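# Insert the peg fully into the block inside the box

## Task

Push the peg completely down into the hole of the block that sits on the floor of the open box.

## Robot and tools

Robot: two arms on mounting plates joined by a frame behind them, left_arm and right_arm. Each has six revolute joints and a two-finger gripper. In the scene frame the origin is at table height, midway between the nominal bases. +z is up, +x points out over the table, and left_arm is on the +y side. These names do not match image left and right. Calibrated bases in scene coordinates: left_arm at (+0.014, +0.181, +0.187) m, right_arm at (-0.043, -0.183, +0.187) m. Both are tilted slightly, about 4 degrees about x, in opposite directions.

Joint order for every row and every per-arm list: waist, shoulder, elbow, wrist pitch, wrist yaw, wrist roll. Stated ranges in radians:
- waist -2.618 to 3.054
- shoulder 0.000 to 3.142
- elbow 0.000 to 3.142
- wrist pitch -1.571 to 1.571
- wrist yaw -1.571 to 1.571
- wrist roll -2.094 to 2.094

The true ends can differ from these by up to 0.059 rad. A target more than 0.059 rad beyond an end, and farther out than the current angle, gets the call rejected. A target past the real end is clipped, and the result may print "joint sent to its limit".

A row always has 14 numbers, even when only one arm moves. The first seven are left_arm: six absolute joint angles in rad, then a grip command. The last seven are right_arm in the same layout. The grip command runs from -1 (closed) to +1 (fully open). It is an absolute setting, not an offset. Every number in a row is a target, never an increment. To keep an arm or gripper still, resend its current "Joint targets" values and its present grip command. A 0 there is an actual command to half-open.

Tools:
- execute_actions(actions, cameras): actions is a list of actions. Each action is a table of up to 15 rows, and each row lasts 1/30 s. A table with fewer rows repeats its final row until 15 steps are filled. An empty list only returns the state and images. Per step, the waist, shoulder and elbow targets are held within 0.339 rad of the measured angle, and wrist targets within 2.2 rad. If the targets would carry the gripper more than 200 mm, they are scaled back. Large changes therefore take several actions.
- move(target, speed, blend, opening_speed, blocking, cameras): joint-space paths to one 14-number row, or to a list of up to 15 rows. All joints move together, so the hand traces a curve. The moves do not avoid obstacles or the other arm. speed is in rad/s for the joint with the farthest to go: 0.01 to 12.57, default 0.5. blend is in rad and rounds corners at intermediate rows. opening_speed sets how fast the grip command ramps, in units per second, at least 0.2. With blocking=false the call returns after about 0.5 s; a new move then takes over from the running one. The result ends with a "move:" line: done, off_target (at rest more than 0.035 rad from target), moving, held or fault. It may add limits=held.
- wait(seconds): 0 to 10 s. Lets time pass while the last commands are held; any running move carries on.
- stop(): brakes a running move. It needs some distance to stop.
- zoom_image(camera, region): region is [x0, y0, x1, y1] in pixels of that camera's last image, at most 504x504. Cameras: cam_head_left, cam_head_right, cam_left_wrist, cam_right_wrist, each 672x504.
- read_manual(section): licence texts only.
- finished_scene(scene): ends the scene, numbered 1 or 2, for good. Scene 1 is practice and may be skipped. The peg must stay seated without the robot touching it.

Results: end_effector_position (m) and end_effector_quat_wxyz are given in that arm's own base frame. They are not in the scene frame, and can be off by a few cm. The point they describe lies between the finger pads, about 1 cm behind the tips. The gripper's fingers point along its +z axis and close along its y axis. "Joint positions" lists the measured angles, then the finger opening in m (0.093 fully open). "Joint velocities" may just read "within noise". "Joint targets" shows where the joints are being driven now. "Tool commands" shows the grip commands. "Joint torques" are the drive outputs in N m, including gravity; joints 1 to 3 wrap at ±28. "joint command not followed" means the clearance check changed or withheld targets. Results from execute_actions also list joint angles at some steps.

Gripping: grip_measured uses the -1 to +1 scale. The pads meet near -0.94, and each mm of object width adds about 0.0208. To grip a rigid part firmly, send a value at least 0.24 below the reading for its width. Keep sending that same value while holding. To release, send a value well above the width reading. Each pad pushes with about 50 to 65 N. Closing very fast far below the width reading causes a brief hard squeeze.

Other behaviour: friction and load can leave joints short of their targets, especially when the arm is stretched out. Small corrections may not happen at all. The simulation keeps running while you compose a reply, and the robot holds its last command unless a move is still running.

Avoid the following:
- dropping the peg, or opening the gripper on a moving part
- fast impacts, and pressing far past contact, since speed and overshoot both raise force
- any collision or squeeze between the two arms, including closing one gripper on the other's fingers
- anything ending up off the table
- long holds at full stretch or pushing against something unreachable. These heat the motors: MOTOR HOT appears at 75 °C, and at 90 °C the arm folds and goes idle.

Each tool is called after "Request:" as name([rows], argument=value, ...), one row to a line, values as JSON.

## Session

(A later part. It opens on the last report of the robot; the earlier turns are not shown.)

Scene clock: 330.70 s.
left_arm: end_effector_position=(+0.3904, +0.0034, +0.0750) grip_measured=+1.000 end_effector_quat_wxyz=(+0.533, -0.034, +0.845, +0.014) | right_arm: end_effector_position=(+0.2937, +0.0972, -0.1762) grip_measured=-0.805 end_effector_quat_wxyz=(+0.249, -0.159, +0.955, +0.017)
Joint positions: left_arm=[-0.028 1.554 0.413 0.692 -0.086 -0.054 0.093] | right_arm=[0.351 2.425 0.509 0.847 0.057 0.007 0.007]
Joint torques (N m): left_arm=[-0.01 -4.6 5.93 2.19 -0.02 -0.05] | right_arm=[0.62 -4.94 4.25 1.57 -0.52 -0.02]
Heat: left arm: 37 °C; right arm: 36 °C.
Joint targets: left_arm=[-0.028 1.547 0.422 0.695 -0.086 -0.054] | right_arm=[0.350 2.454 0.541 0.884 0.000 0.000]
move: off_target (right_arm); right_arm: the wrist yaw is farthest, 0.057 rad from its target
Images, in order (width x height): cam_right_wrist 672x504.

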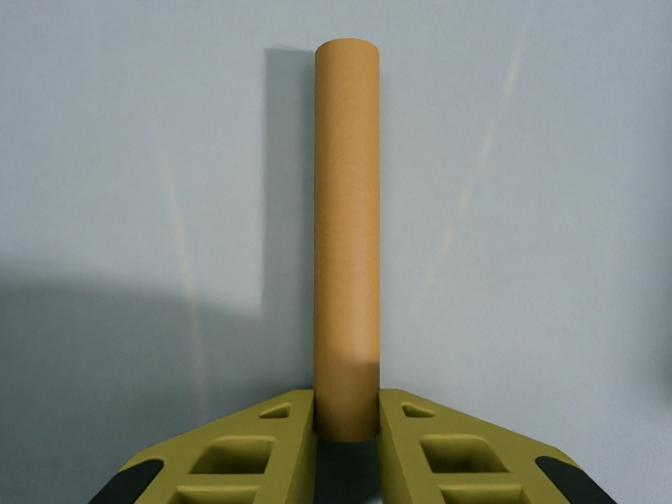

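Request:
move([
  [-0.028,1.547,0.422,0.695,-0.086,-0.054,1, 0.35,2.11,0.49,0.55,0.05,0.0,-1],
  [-0.028,1.547,0.422,0.695,-0.086,-0.054,1, 0.35,2.209,0.9,0.241,0.05,0.0,-1],
  [-0.028,1.547,0.422,0.695,-0.086,-0.054,1, 0.35,2.475,0.955,0.455,0.05,0.0,-1],
], speed=[0.5,0.8,0.3], blend=0.03, cameras=["cam_right_wrist","cam_head_left"])

Scene clock: 347.17 s.
left_arm: end_effector_position=(+0.3904, +0.0034, +0.0750) grip_measured=+1.000 end_effector_quat_wxyz=(+0.533, -0.034, +0.845, +0.014) | right_arm: end_effector_position=(+0.3846, +0.1321, -0.1762) grip_measured=-0.824 end_effector_quat_wxyz=(+0.234, -0.161, +0.959, +0.019)
Joint positions: left_arm=[-0.028 1.554 0.413 0.692 -0.086 -0.054 0.093] | right_arm=[0.351 2.453 0.935 0.419 0.048 0.007 0.006]
Joint torques (N m): left_arm=[0.02 -4.6 5.96 2.19 -0.02 -0.05] | right_arm=[0.77 -7.98 5.82 1.5 0.06 -0.01]
Heat: left arm: 37 °C; right arm: 35 °C.
Joint targets: left_arm=[-0.028 1.547 0.422 0.695 -0.086 -0.054] | right_arm=[0.350 2.475 0.955 0.455 0.050 0.000]
move: off_target (right_arm); right_arm: the wrist pitch is farthest, 0.036 rad from its target
Images, in order (width x height): cam_head_left 672x504, cam_right_wrist 672x504.

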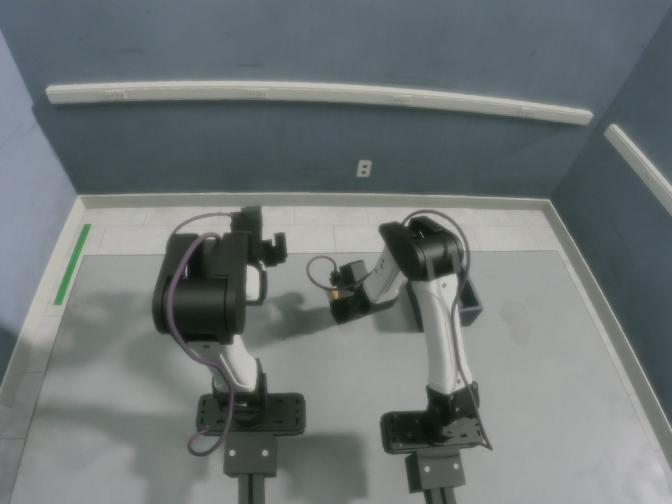

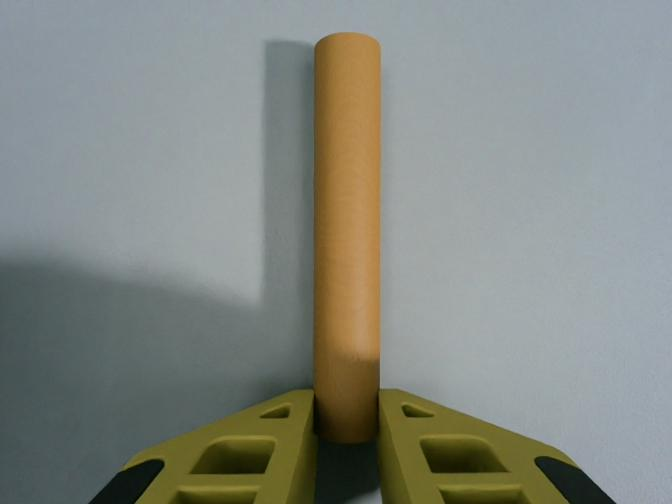

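Request:
move([
  [-0.028,1.547,0.422,0.695,-0.086,-0.054,1, 0.35,2.470,0.95,0.44,0.05,0.0,-0.2],
  [-0.028,1.547,0.422,0.695,-0.086,-0.054,1, 0.35,2.209,0.9,0.241,0.05,0.0,0.0],
  [-0.028,1.547,0.422,0.695,-0.086,-0.054,1, 0.35,2.557,0.637,1.375,0.0,0.0,0],
], speed=[0.3,0.5,0.9], opening_speed=0.6, cameras=["cam_right_wrist","cam_head_left"])

Scene clock: 359.77 s.
left_arm: end_effector_position=(+0.3904, +0.0034, +0.0750) grip_measured=+1.000 end_effector_quat_wxyz=(+0.533, -0.034, +0.845, +0.014) | right_arm: end_effector_position=(+0.3972, +0.1444, -0.1158) grip_measured=-0.002 end_effector_quat_wxyz=(+0.482, -0.147, +0.860, +0.083)
Joint positions: left_arm=[-0.028 1.554 0.413 0.692 -0.086 -0.054 0.093] | right_arm=[0.353 2.544 0.644 1.351 0.012 0.007 0.045]
Joint torques (N m): left_arm=[-0.03 -4.59 5.86 2.18 -0.02 -0.04] | right_arm=[0.43 -7.61 1.18 2.09 -0.12 -0.01]
Heat: left arm: 37 °C; right arm: 36 °C.
Joint targets: left_arm=[-0.028 1.547 0.422 0.695 -0.086 -0.054] | right_arm=[0.350 2.557 0.637 1.375 0.000 0.000]
move: done
Images, in order (width x height): cam_head_left 672x504, cam_right_wrist 672x504.

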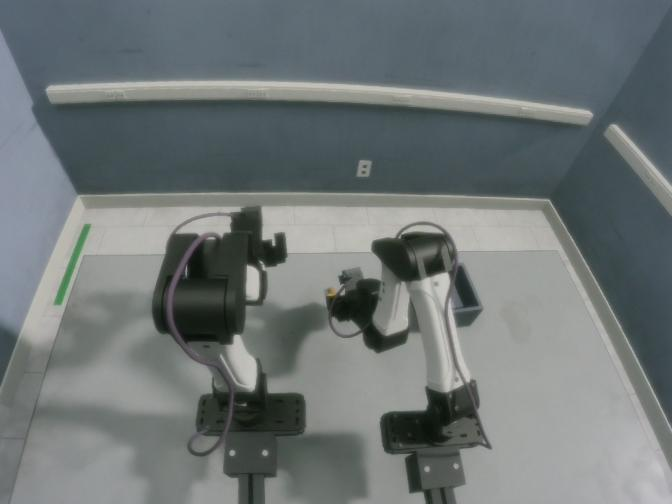

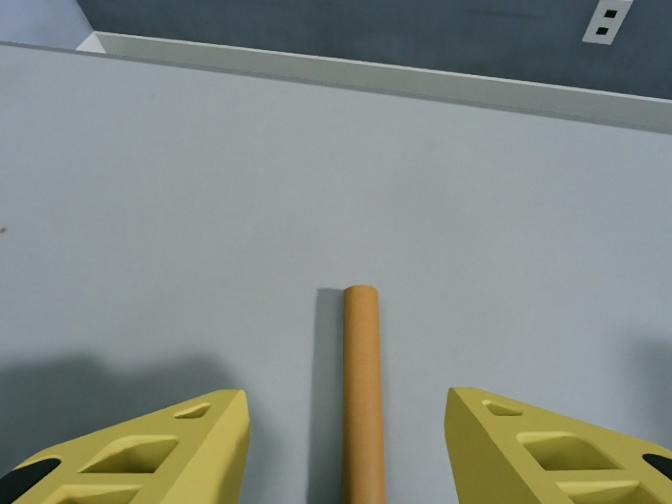

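Request:
move(target=[-0.028,1.547,0.422,0.695,-0.086,-0.054,1, 0.345,2.810,0.777,1.505,-0.02,0.0,0], speed=0.3, cameras=["cam_right_wrist"])

Scene clock: 364.60 s.
left_arm: end_effector_position=(+0.3904, +0.0034, +0.0750) grip_measured=+1.000 end_effector_quat_wxyz=(+0.533, -0.034, +0.845, +0.014) | right_arm: end_effector_position=(+0.3912, +0.1452, -0.1726) grip_measured=-0.002 end_effector_quat_wxyz=(+0.471, -0.153, +0.865, +0.087)
Joint positions: left_arm=[-0.028 1.554 0.413 0.692 -0.086 -0.054 0.093] | right_arm=[0.353 2.787 0.76 1.454 -0.005 0.005 0.045]
Joint torques (N m): left_arm=[-0.02 -4.63 5.89 2.19 0 -0.05] | right_arm=[-0.02 -7.05 2.76 2.35 -0.14 0]
Heat: left arm: 37 °C; right arm: 36 °C.
Joint targets: left_arm=[-0.028 1.547 0.422 0.695 -0.086 -0.054] | right_arm=[0.345 2.810 0.777 1.505 -0.020 0.000]
move: off_target (right_arm); right_arm: the wrist pitch is farthest, 0.051 rad from its target
Images, in order (width x height): cam_right_wrist 672x504.

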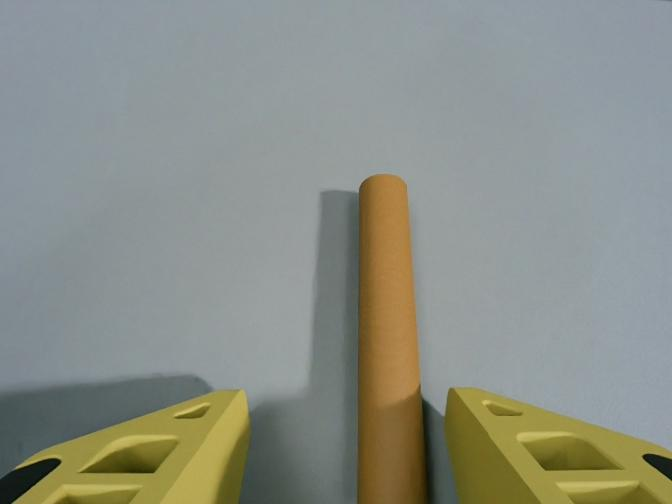

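Request:
move(target=[-0.028,1.547,0.422,0.695,-0.086,-0.054,1, 0.315,2.833,0.785,1.535,-0.01,0.0,0], speed=0.2, cameras=["cam_right_wrist"])

Scene clock: 369.03 s.
left_arm: end_effector_position=(+0.3904, +0.0034, +0.0750) grip_measured=+1.000 end_effector_quat_wxyz=(+0.533, -0.034, +0.845, +0.014) | right_arm: end_effector_position=(+0.3922, +0.1416, -0.1728) grip_measured=-0.002 end_effector_quat_wxyz=(+0.472, -0.153, +0.864, +0.090)
Joint positions: left_arm=[-0.028 1.554 0.413 0.692 -0.086 -0.054 0.093] | right_arm=[0.338 2.792 0.76 1.463 -0.022 -0.001 0.045]
Joint torques (N m): left_arm=[0.05 -4.6 5.91 2.2 0 -0.06] | right_arm=[-1.39 -5.52 3.47 2.58 0.09 0.05]
Heat: left arm: 37 °C; right arm: 36 °C.
Joint targets: left_arm=[-0.028 1.547 0.422 0.695 -0.086 -0.054] | right_arm=[0.315 2.833 0.785 1.535 -0.010 0.000]
move: off_target (right_arm); right_arm: the wrist pitch is farthest, 0.072 rad from its target
Images, in order (width x height): cam_right_wrist 672x504.

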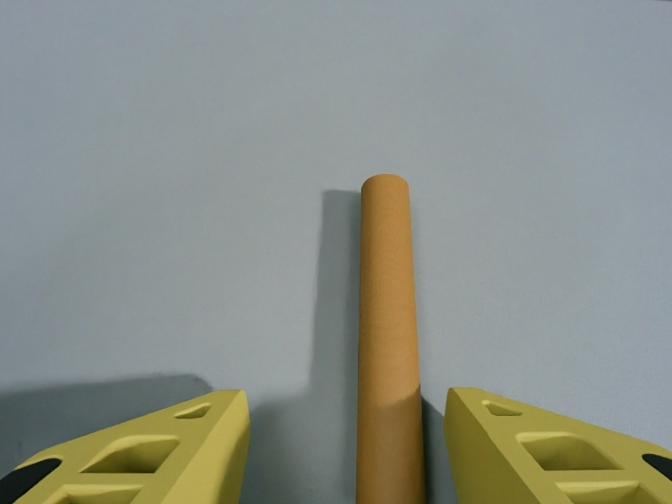

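Request:
move(target=[-0.028,1.547,0.422,0.695,-0.086,-0.054,1, 0.330,2.800,0.775,1.49,-0.02,0.0,-1], opening_speed=0.5, cameras=["cam_right_wrist"])

Request:
move(target=[-0.028,1.547,0.422,0.695,-0.086,-0.054,1, 0.330,2.55,0.637,1.375,0,0.0,-1], cameras=["cam_right_wrist","cam_head_left"])

Scene clock: 381.10 s.
left_arm: end_effector_position=(+0.3904, +0.0034, +0.0750) grip_measured=+1.000 end_effector_quat_wxyz=(+0.533, -0.034, +0.845, +0.014) | right_arm: end_effector_position=(+0.3966, +0.1314, -0.1731) grip_measured=-0.793 end_effector_quat_wxyz=(+0.475, -0.139, +0.866, +0.069)
Joint positions: left_arm=[-0.028 1.554 0.413 0.692 -0.086 -0.054 0.093] | right_arm=[0.328 2.792 0.764 1.459 0.02 -0.002 0.007]
Joint torques (N m): left_arm=[-0.06 -4.6 5.91 2.21 0 -0.04] | right_arm=[0.91 -8.34 2.03 2.16 -0.36 0.07]
Heat: left arm: 37 °C; right arm: 36 °C.
Joint targets: left_arm=[-0.028 1.547 0.422 0.695 -0.086 -0.054] | right_arm=[0.330 2.800 0.775 1.490 -0.020 0.000]
move: off_target (right_arm); right_arm: the wrist yaw is farthest, 0.040 rad from its target
Images, in order (width x height): cam_right_wrist 672x504.

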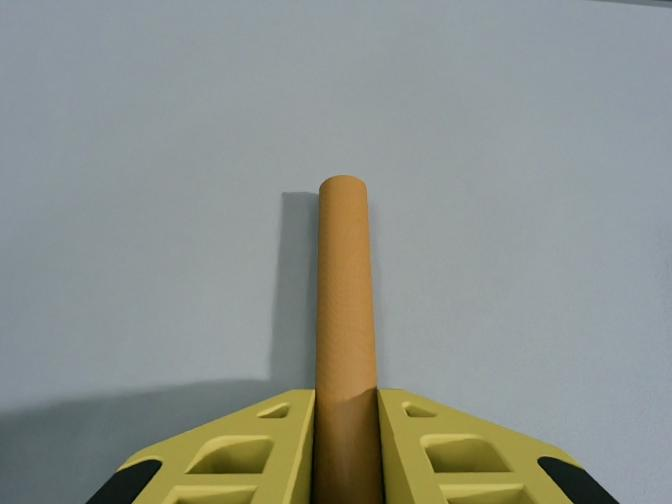

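Scene clock: 382.27 s.
left_arm: end_effector_position=(+0.3904, +0.0034, +0.0750) grip_measured=+1.000 end_effector_quat_wxyz=(+0.533, -0.034, +0.845, +0.014) | right_arm: end_effector_position=(+0.3942, +0.1331, -0.1275) grip_measured=-0.808 end_effector_quat_wxyz=(+0.475, -0.142, +0.865, +0.075)
Joint positions: left_arm=[-0.028 1.554 0.413 0.692 -0.086 -0.054 0.093] | right_arm=[0.328 2.586 0.645 1.374 0.006 -0.002 0.006]
Joint torques (N m): left_arm=[-0.05 -4.57 5.86 2.2 -0.01 -0.06] | right_arm=[1.02 -11.78 0.7 1.86 -0.05 0.04]
Heat: left arm: 37 °C; right arm: 36 °C.
Joint targets: left_arm=[-0.028 1.547 0.422 0.695 -0.086 -0.054] | right_arm=[0.330 2.550 0.637 1.375 0.000 0.000]
move: off_target (right_arm); right_arm: the shoulder is farthest, 0.036 rad from its target
Images, in order (width x height): cam_head_left 672x504, cam_right_wrist 672x504.

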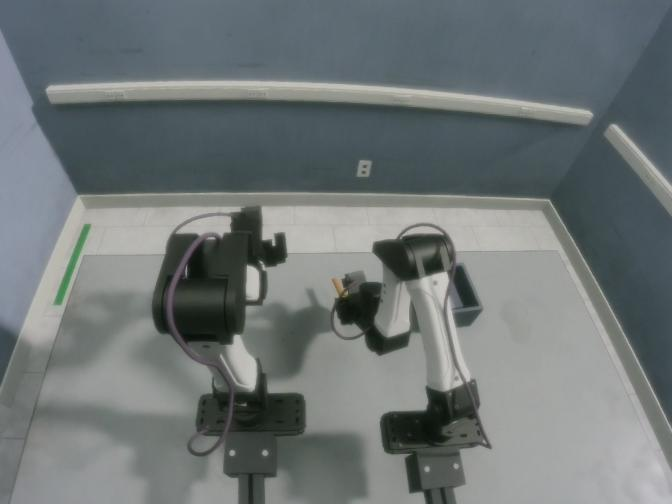

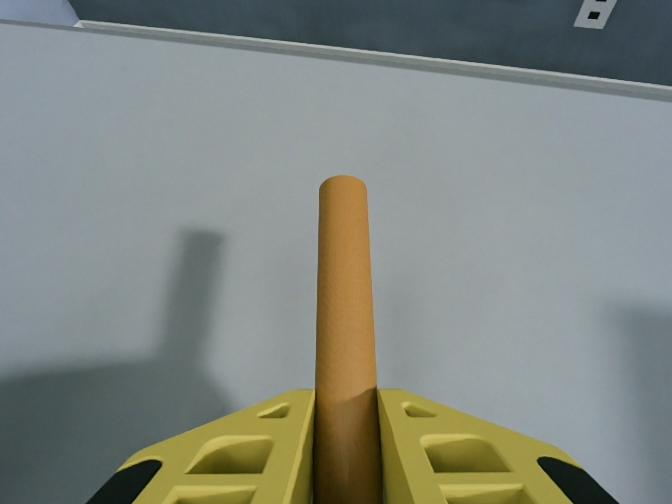

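Request:
move([
  [-0.028,1.547,0.422,0.695,-0.086,-0.054,1, 0.25,2.0,1.2,-0.3,0.3,-0.8,-1],
  [-0.028,1.547,0.422,0.695,-0.086,-0.054,1, -0.123,2.22,1.67,-0.97,0.62,-1.571,-1],
], speed=0.9, blend=0.1)

Scene clock: 407.20 s.
left_arm: end_effector_position=(+0.3904, +0.0034, +0.0750) grip_measured=+1.000 end_effector_quat_wxyz=(+0.533, -0.034, +0.845, +0.014) | right_arm: end_effector_position=(+0.4090, -0.1491, +0.0338) grip_measured=-0.809 end_effector_quat_wxyz=(-0.210, -0.621, +0.724, -0.217)
Joint positions: left_arm=[-0.028 1.554 0.413 0.692 -0.086 -0.054 0.093] | right_arm=[-0.125 2.203 1.636 -0.959 0.612 -1.558 0.006]
Joint torques (N m): left_arm=[0.02 -4.62 5.91 2.21 -0.01 -0.04] | right_arm=[1.22 -9.7 10.25 0.06 0.36 -0.08]
Heat: left arm: 37 °C; right arm: 41 °C.
Joint targets: left_arm=[-0.028 1.547 0.422 0.695 -0.086 -0.054] | right_arm=[-0.123 2.220 1.670 -0.970 0.620 -1.571]
move: done

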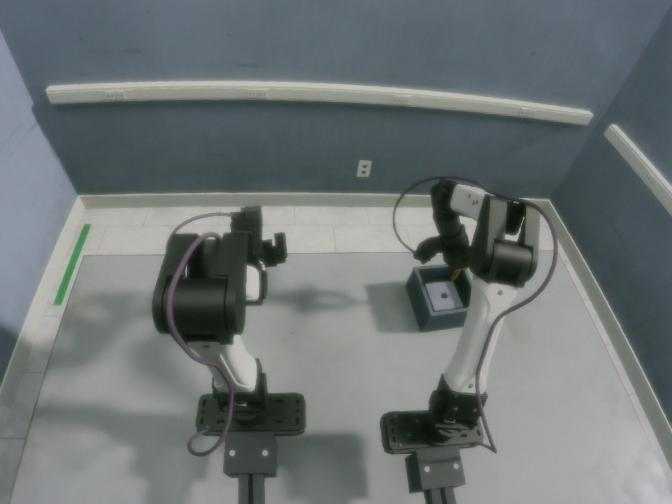

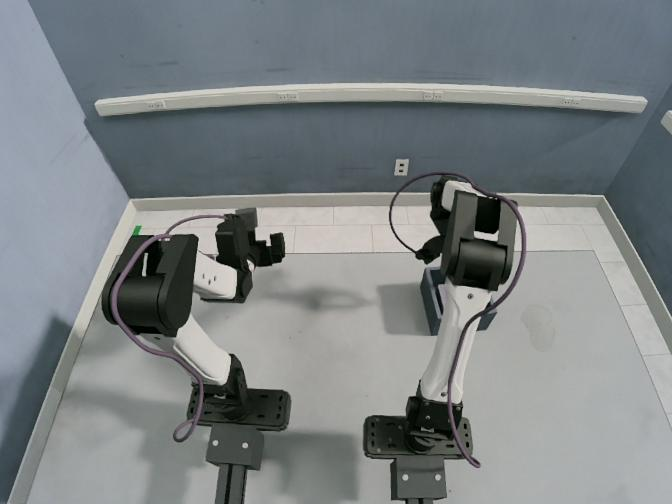

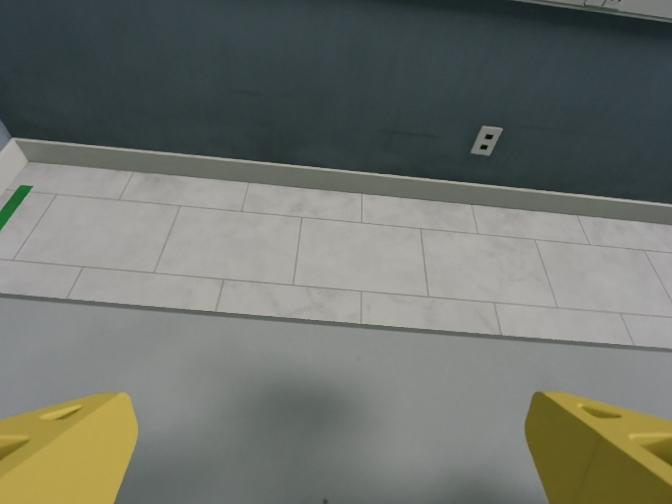

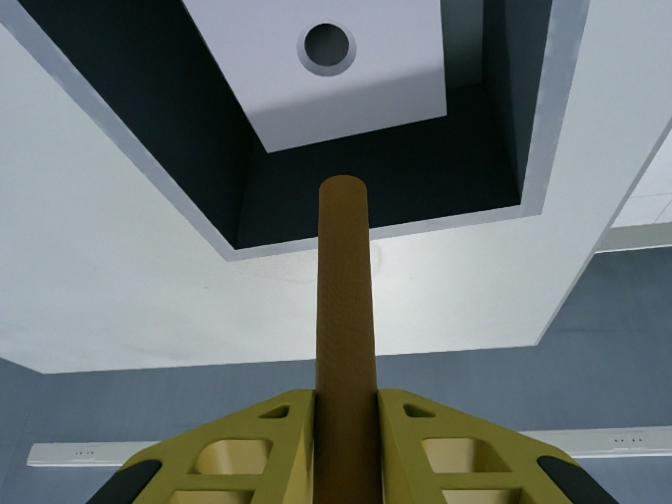

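Request:
move(target=[-0.028,1.547,0.422,0.695,-0.086,-0.054,1, -0.110,2.328,1.600,-0.825,0.62,-1.571,-1], speed=0.15, cameras=["cam_right_wrist"])

Scene clock: 438.83 s.
left_arm: end_effector_position=(+0.3904, +0.0034, +0.0750) grip_measured=+1.000 end_effector_quat_wxyz=(+0.533, -0.034, +0.845, +0.014) | right_arm: end_effector_position=(+0.4159, -0.1472, -0.0169) grip_measured=-0.809 end_effector_quat_wxyz=(-0.215, -0.625, +0.720, -0.212)
Joint positions: left_arm=[-0.028 1.554 0.413 0.692 -0.086 -0.054 0.093] | right_arm=[-0.119 2.315 1.61 -0.837 0.613 -1.558 0.006]
Joint torques (N m): left_arm=[0.03 -4.62 5.94 2.19 0 -0.07] | right_arm=[1.68 -10.4 5.14 0.3 0.35 -0.12]
Heat: left arm: 38 °C; right arm: 42 °C.
Joint targets: left_arm=[-0.028 1.547 0.422 0.695 -0.086 -0.054] | right_arm=[-0.110 2.328 1.600 -0.825 0.620 -1.571]
move: done
Images, in order (width x height): cam_right_wrist 672x504.

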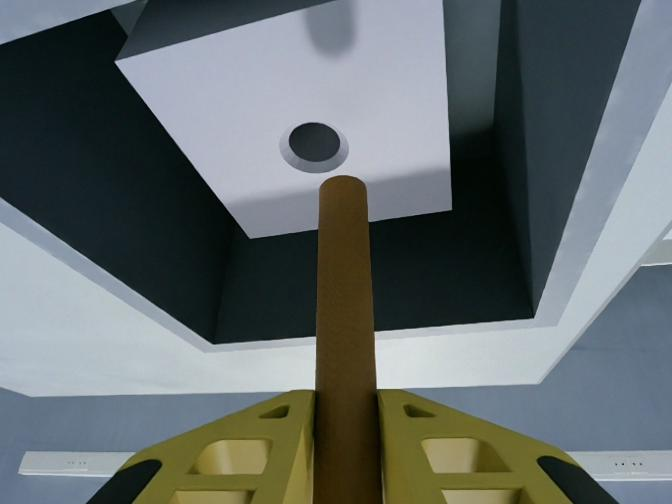

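Request:
move(target=[-0.028,1.547,0.422,0.695,-0.086,-0.054,1, -0.110,2.339,1.566,-0.80,0.62,-1.571,-1], speed=0.15, cameras=["cam_right_wrist"])

Scene clock: 453.70 s.
left_arm: end_effector_position=(+0.3904, +0.0034, +0.0750) grip_measured=+1.000 end_effector_quat_wxyz=(+0.533, -0.034, +0.845, +0.014) | right_arm: end_effector_position=(+0.4093, -0.1464, -0.0279) grip_measured=-0.809 end_effector_quat_wxyz=(-0.221, -0.627, +0.718, -0.206)
Joint positions: left_arm=[-0.028 1.554 0.413 0.692 -0.086 -0.054 0.093] | right_arm=[-0.119 2.324 1.577 -0.812 0.613 -1.558 0.006]
Joint torques (N m): left_arm=[-0.02 -4.59 5.9 2.19 -0.02 -0.05] | right_arm=[1.55 -10.32 4.92 0.21 0.39 -0.09]
Heat: left arm: 38 °C; right arm: 44 °C.
Joint targets: left_arm=[-0.028 1.547 0.422 0.695 -0.086 -0.054] | right_arm=[-0.110 2.339 1.566 -0.800 0.620 -1.571]
move: done
Images, in order (width x height): cam_right_wrist 672x504.

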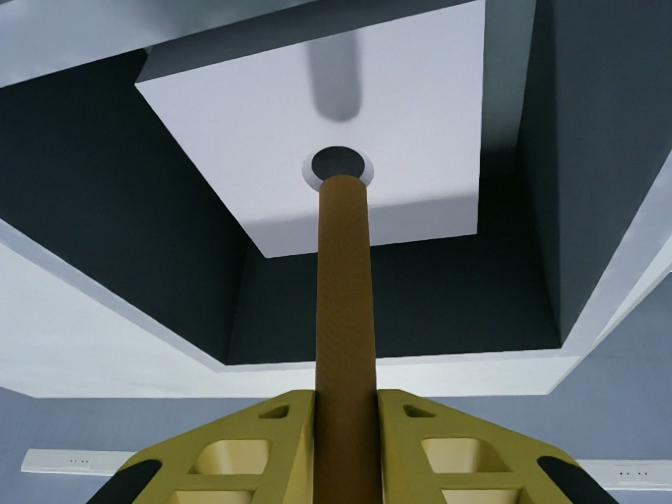

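Request:
move(target=[-0.028,1.547,0.422,0.695,-0.086,-0.054,1, -0.110,2.354,1.557,-0.776,0.62,-1.571,-1], speed=0.1, cameras=["cam_right_wrist"])

Scene clock: 459.80 s.
left_arm: end_effector_position=(+0.3904, +0.0034, +0.0750) grip_measured=+1.000 end_effector_quat_wxyz=(+0.533, -0.034, +0.845, +0.014) | right_arm: end_effector_position=(+0.4092, -0.1464, -0.0358) grip_measured=-0.809 end_effector_quat_wxyz=(-0.221, -0.627, +0.718, -0.206)
Joint positions: left_arm=[-0.028 1.554 0.413 0.692 -0.086 -0.054 0.093] | right_arm=[-0.119 2.339 1.568 -0.788 0.613 -1.558 0.006]
Joint torques (N m): left_arm=[-0.01 -4.52 5.86 2.2 -0.01 -0.06] | right_arm=[1.62 -10.18 4.94 0.21 0.35 -0.11]
Heat: left arm: 38 °C; right arm: 43 °C.
Joint targets: left_arm=[-0.028 1.547 0.422 0.695 -0.086 -0.054] | right_arm=[-0.110 2.354 1.557 -0.776 0.620 -1.571]
move: done
Images, in order (width x height): cam_right_wrist 672x504.

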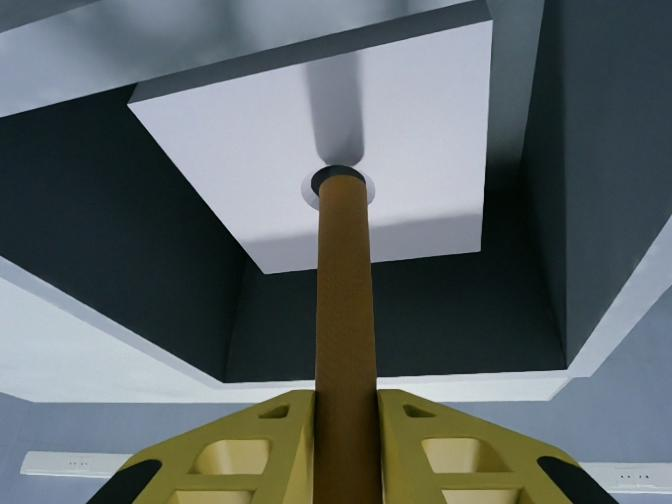

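Request:
move(target=[-0.028,1.547,0.422,0.695,-0.086,-0.054,1, -0.110,2.373,1.547,-0.747,0.62,-1.571,-1], speed=0.08, cameras=["cam_right_wrist"])

Scene clock: 473.83 s.
left_arm: end_effector_position=(+0.3904, +0.0034, +0.0750) grip_measured=+1.000 end_effector_quat_wxyz=(+0.533, -0.034, +0.845, +0.014) | right_arm: end_effector_position=(+0.4090, -0.1467, -0.0428) grip_measured=-0.809 end_effector_quat_wxyz=(-0.222, -0.627, +0.717, -0.208)
Joint positions: left_arm=[-0.028 1.554 0.413 0.692 -0.086 -0.054 0.093] | right_arm=[-0.118 2.353 1.561 -0.766 0.618 -1.559 0.006]
Joint torques (N m): left_arm=[-0.03 -4.63 5.93 2.21 -0.01 -0.05] | right_arm=[1.59 -9.84 4.52 0.3 0.33 -0.07]
Heat: left arm: 38 °C; right arm: 43 °C.
Joint targets: left_arm=[-0.028 1.547 0.422 0.695 -0.086 -0.054] | right_arm=[-0.110 2.373 1.547 -0.747 0.620 -1.571]
move: done
Images, in order (width x height): cam_right_wrist 672x504.

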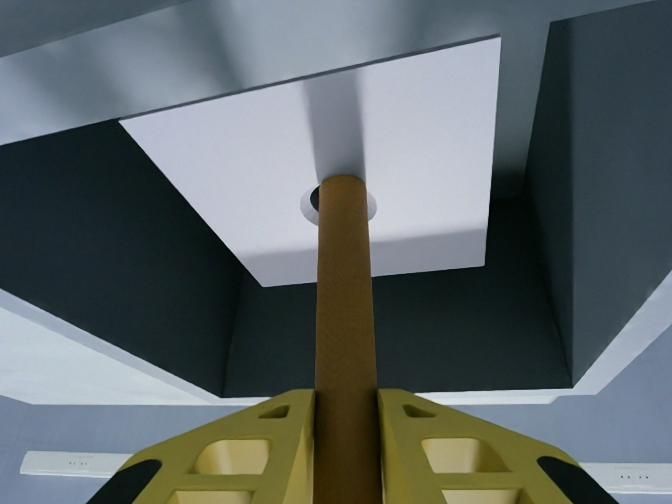

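Request:
move([
  [-0.028,1.547,0.422,0.695,-0.086,-0.054,1, -0.110,2.345,1.558,-0.780,0.62,-1.571,-1],
  [-0.028,1.547,0.422,0.695,-0.086,-0.054,1, -0.138,2.345,1.558,-0.780,0.62,-1.571,-1],
], speed=0.1, cameras=["cam_right_wrist"])

Scene clock: 487.30 s.
left_arm: end_effector_position=(+0.3904, +0.0034, +0.0750) grip_measured=+1.000 end_effector_quat_wxyz=(+0.533, -0.034, +0.845, +0.014) | right_arm: end_effector_position=(+0.4061, -0.1527, -0.0429) grip_measured=-0.809 end_effector_quat_wxyz=(-0.225, -0.622, +0.721, -0.205)
Joint positions: left_arm=[-0.028 1.554 0.413 0.692 -0.086 -0.054 0.093] | right_arm=[-0.133 2.353 1.56 -0.769 0.618 -1.559 0.006]
Joint torques (N m): left_arm=[-0.03 -4.63 5.89 2.2 -0.01 -0.05] | right_arm=[0.49 -12.19 5.83 -0.03 0.33 -0.08]
Heat: left arm: 38 °C; right arm: 43 °C.
Joint targets: left_arm=[-0.028 1.547 0.422 0.695 -0.086 -0.054] | right_arm=[-0.138 2.345 1.558 -0.780 0.620 -1.571]
move: done
Images, in order (width x height): cam_right_wrist 672x504.

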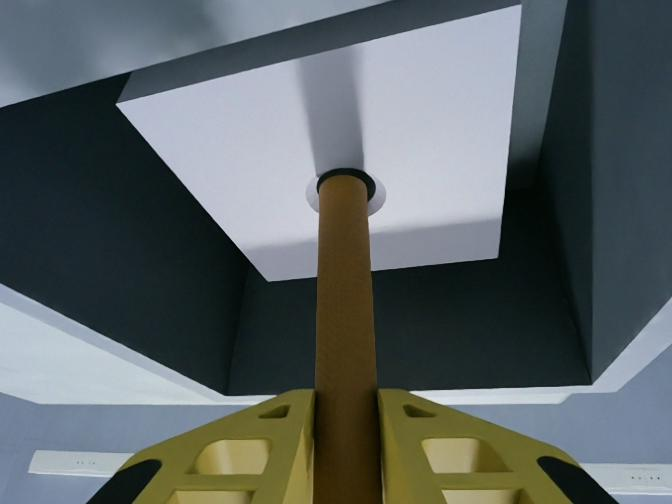

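Request:
move(target=[-0.028,1.547,0.422,0.695,-0.086,-0.054,1, -0.138,2.392,1.536,-0.721,0.62,-1.571,-1], speed=0.08, cameras=["cam_right_wrist"])

Scene clock: 490.60 s.
left_arm: end_effector_position=(+0.3904, +0.0034, +0.0750) grip_measured=+1.000 end_effector_quat_wxyz=(+0.533, -0.034, +0.845, +0.014) | right_arm: end_effector_position=(+0.4062, -0.1534, -0.0539) grip_measured=-0.809 end_effector_quat_wxyz=(-0.226, -0.621, +0.721, -0.208)
Joint positions: left_arm=[-0.028 1.554 0.413 0.692 -0.086 -0.054 0.093] | right_arm=[-0.133 2.376 1.548 -0.731 0.623 -1.559 0.006]
Joint torques (N m): left_arm=[-0.05 -4.62 5.89 2.2 -0.02 -0.06] | right_arm=[0.58 -10.14 4.59 0.22 0.27 -0.09]
Heat: left arm: 38 °C; right arm: 43 °C.
Joint targets: left_arm=[-0.028 1.547 0.422 0.695 -0.086 -0.054] | right_arm=[-0.138 2.392 1.536 -0.721 0.620 -1.571]
move: done
Images, in order (width x height): cam_right_wrist 672x504.

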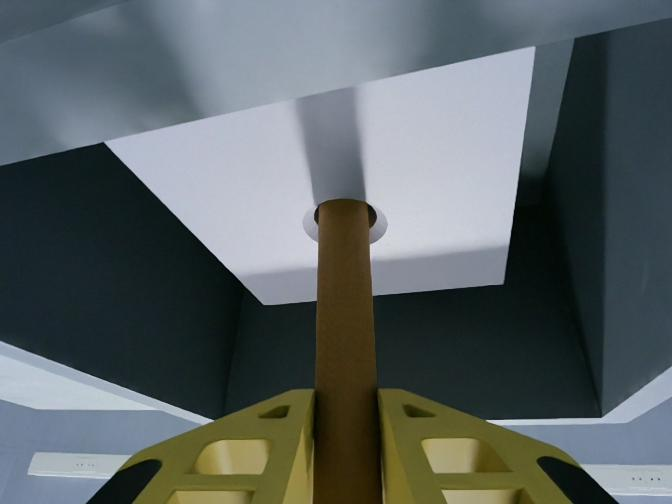

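Request:
move(target=[-0.028,1.547,0.422,0.695,-0.086,-0.054,1, -0.138,2.413,1.526,-0.690,0.62,-1.571,-1], speed=0.08)

Scene clock: 493.70 s.
left_arm: end_effector_position=(+0.3904, +0.0034, +0.0750) grip_measured=+1.000 end_effector_quat_wxyz=(+0.533, -0.034, +0.845, +0.014) | right_arm: end_effector_position=(+0.4062, -0.1537, -0.0636) grip_measured=-0.809 end_effector_quat_wxyz=(-0.225, -0.621, +0.721, -0.210)
Joint positions: left_arm=[-0.028 1.554 0.413 0.692 -0.086 -0.054 0.093] | right_arm=[-0.133 2.395 1.539 -0.699 0.626 -1.559 0.006]
Joint torques (N m): left_arm=[0.02 -4.56 5.87 2.21 -0.02 -0.06] | right_arm=[0.36 -10 4.31 0.18 0.26 -0.07]
Heat: left arm: 38 °C; right arm: 43 °C.
Joint targets: left_arm=[-0.028 1.547 0.422 0.695 -0.086 -0.054] | right_arm=[-0.138 2.413 1.526 -0.690 0.620 -1.571]
move: done

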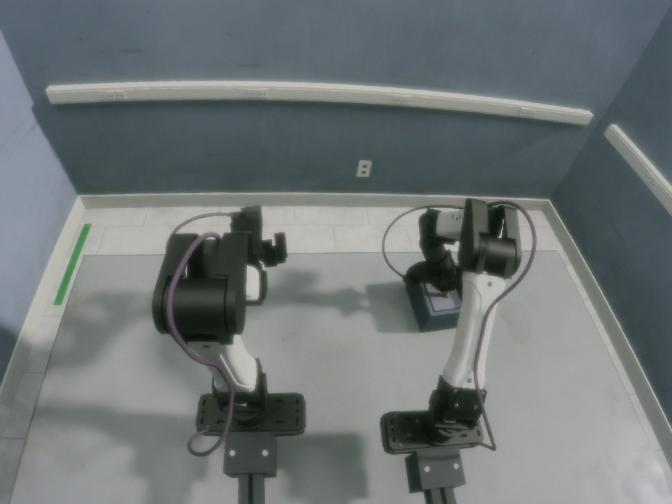

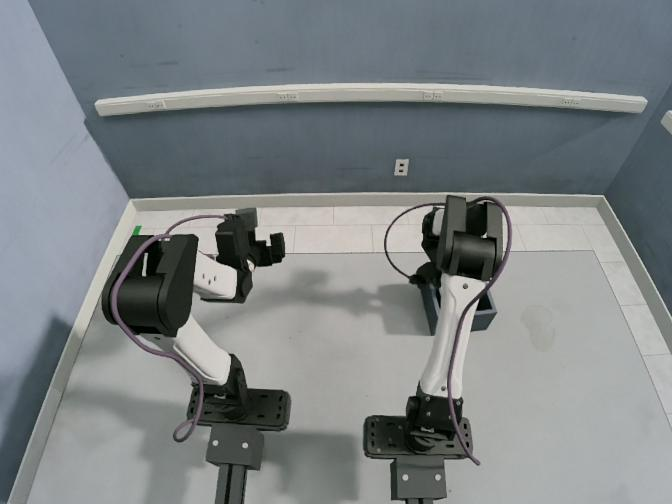

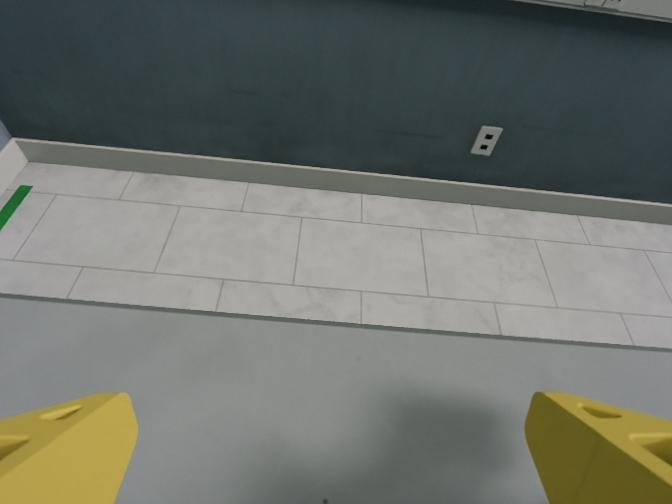

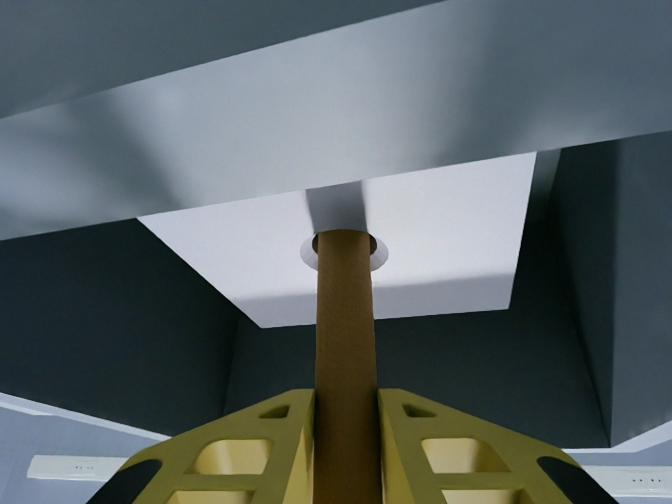

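Request:
move(target=[-0.028,1.547,0.422,0.695,-0.086,-0.054,1, -0.138,2.432,1.519,-0.663,0.62,-1.571,-1], speed=0.08, cameras=["cam_right_wrist","cam_head_left"])

Scene clock: 498.37 s.
left_arm: end_effector_position=(+0.3904, +0.0034, +0.0750) grip_measured=+1.000 end_effector_quat_wxyz=(+0.533, -0.034, +0.845, +0.014) | right_arm: end_effector_position=(+0.4063, -0.1540, -0.0721) grip_measured=-0.809 end_effector_quat_wxyz=(-0.225, -0.620, +0.721, -0.211)
Joint positions: left_arm=[-0.028 1.554 0.413 0.692 -0.086 -0.054 0.093] | right_arm=[-0.133 2.414 1.532 -0.671 0.628 -1.559 0.006]
Joint torques (N m): left_arm=[-0.05 -4.63 5.94 2.19 0 -0.06] | right_arm=[0.47 -10.21 4.3 0.19 0.25 -0.09]
Heat: left arm: 38 °C; right arm: 43 °C.
Joint targets: left_arm=[-0.028 1.547 0.422 0.695 -0.086 -0.054] | right_arm=[-0.138 2.432 1.519 -0.663 0.620 -1.571]
move: done
Images, in order (width x height): cam_head_left 672x504, cam_right_wrist 672x504.

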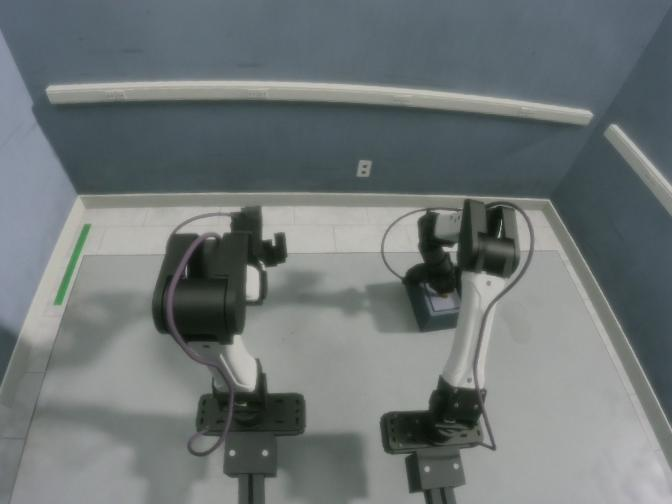

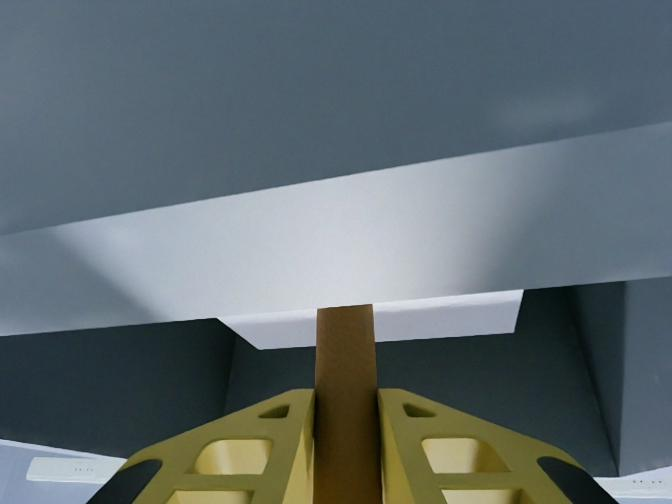

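Request:
move(target=[-0.028,1.547,0.422,0.695,-0.086,-0.054,1, -0.138,2.432,1.519,-0.663,0.62,-1.571,-0.45], opening_speed=0.3, cameras=["cam_right_wrist"])

Scene clock: 502.40 s.
left_arm: end_effector_position=(+0.3904, +0.0034, +0.0750) grip_measured=+1.000 end_effector_quat_wxyz=(+0.533, -0.034, +0.845, +0.014) | right_arm: end_effector_position=(+0.4064, -0.1540, -0.0721) grip_measured=-0.452 end_effector_quat_wxyz=(-0.225, -0.620, +0.721, -0.211)
Joint positions: left_arm=[-0.028 1.554 0.413 0.692 -0.086 -0.054 0.093] | right_arm=[-0.133 2.414 1.532 -0.67 0.628 -1.559 0.024]
Joint torques (N m): left_arm=[-0.03 -4.63 5.91 2.2 0 -0.05] | right_arm=[0.43 -9.99 4.31 0.19 0.27 -0.09]
Heat: left arm: 38 °C; right arm: 43 °C.
Joint targets: left_arm=[-0.028 1.547 0.422 0.695 -0.086 -0.054] | right_arm=[-0.138 2.432 1.519 -0.663 0.620 -1.571]
move: done
Images, in order (width x height): cam_right_wrist 672x504.

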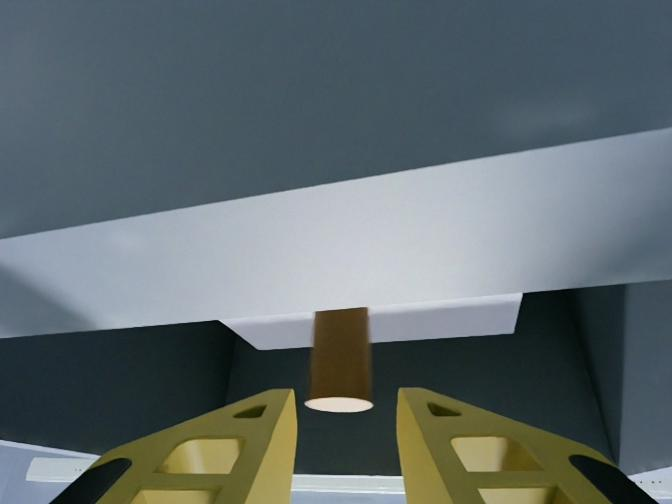

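Peg is dropping in. Lift and look.

Request:
move([
  [-0.028,1.547,0.422,0.695,-0.086,-0.054,1, -0.138,2.345,1.58,-0.780,0.62,-1.571,-0.45],
  [-0.028,1.547,0.422,0.695,-0.086,-0.054,1, -0.12,2.18,1.67,-0.97,0.62,-1.571,-0.45],
], speed=0.4, cameras=["cam_right_wrist","cam_head_left"])

Scene clock: 506.20 s.
left_arm: end_effector_position=(+0.3904, +0.0034, +0.0750) grip_measured=+1.000 end_effector_quat_wxyz=(+0.533, -0.034, +0.845, +0.014) | right_arm: end_effector_position=(+0.4100, -0.1522, +0.0318) grip_measured=-0.452 end_effector_quat_wxyz=(-0.217, -0.619, +0.722, -0.219)
Joint positions: left_arm=[-0.028 1.554 0.413 0.692 -0.086 -0.054 0.093] | right_arm=[-0.128 2.217 1.645 -0.958 0.626 -1.559 0.024]
Joint torques (N m): left_arm=[-0.01 -4.6 5.9 2.21 0 -0.06] | right_arm=[1.59 -14.63 9.24 0.05 0.25 -0.09]
Heat: left arm: 38 °C; right arm: 43 °C.
Joint targets: left_arm=[-0.028 1.547 0.422 0.695 -0.086 -0.054] | right_arm=[-0.120 2.180 1.670 -0.970 0.620 -1.571]
move: off_target (right_arm); right_arm: the shoulder is farthest, 0.037 rad from its target
Images, in order (width x height): cam_head_left 672x504, cam_right_wrist 672x504.

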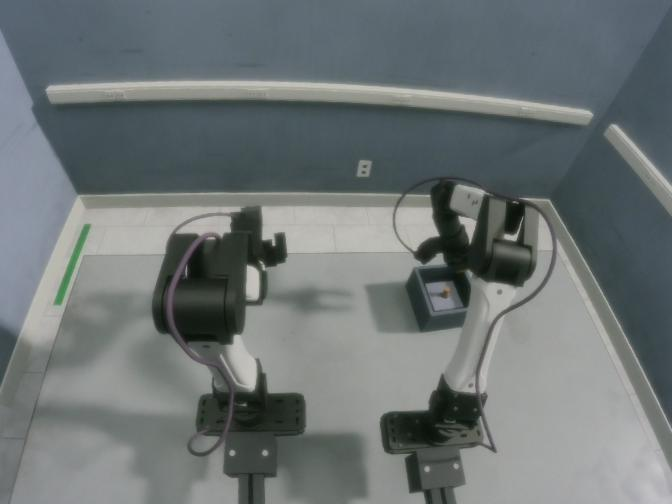

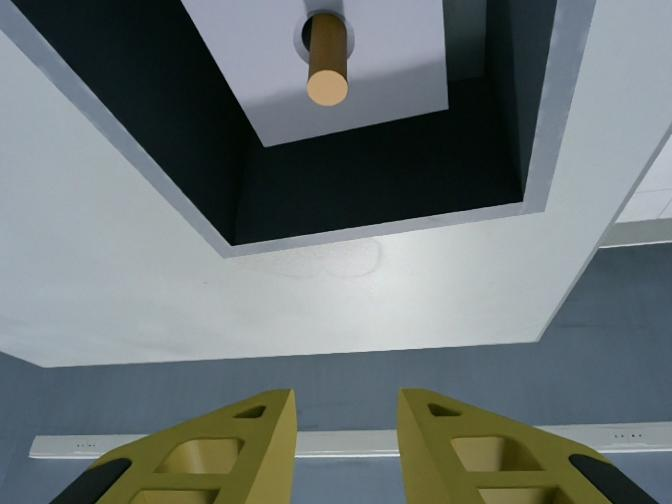

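Request:
finished_scene(scene=1)

The scene is finished: the task was done.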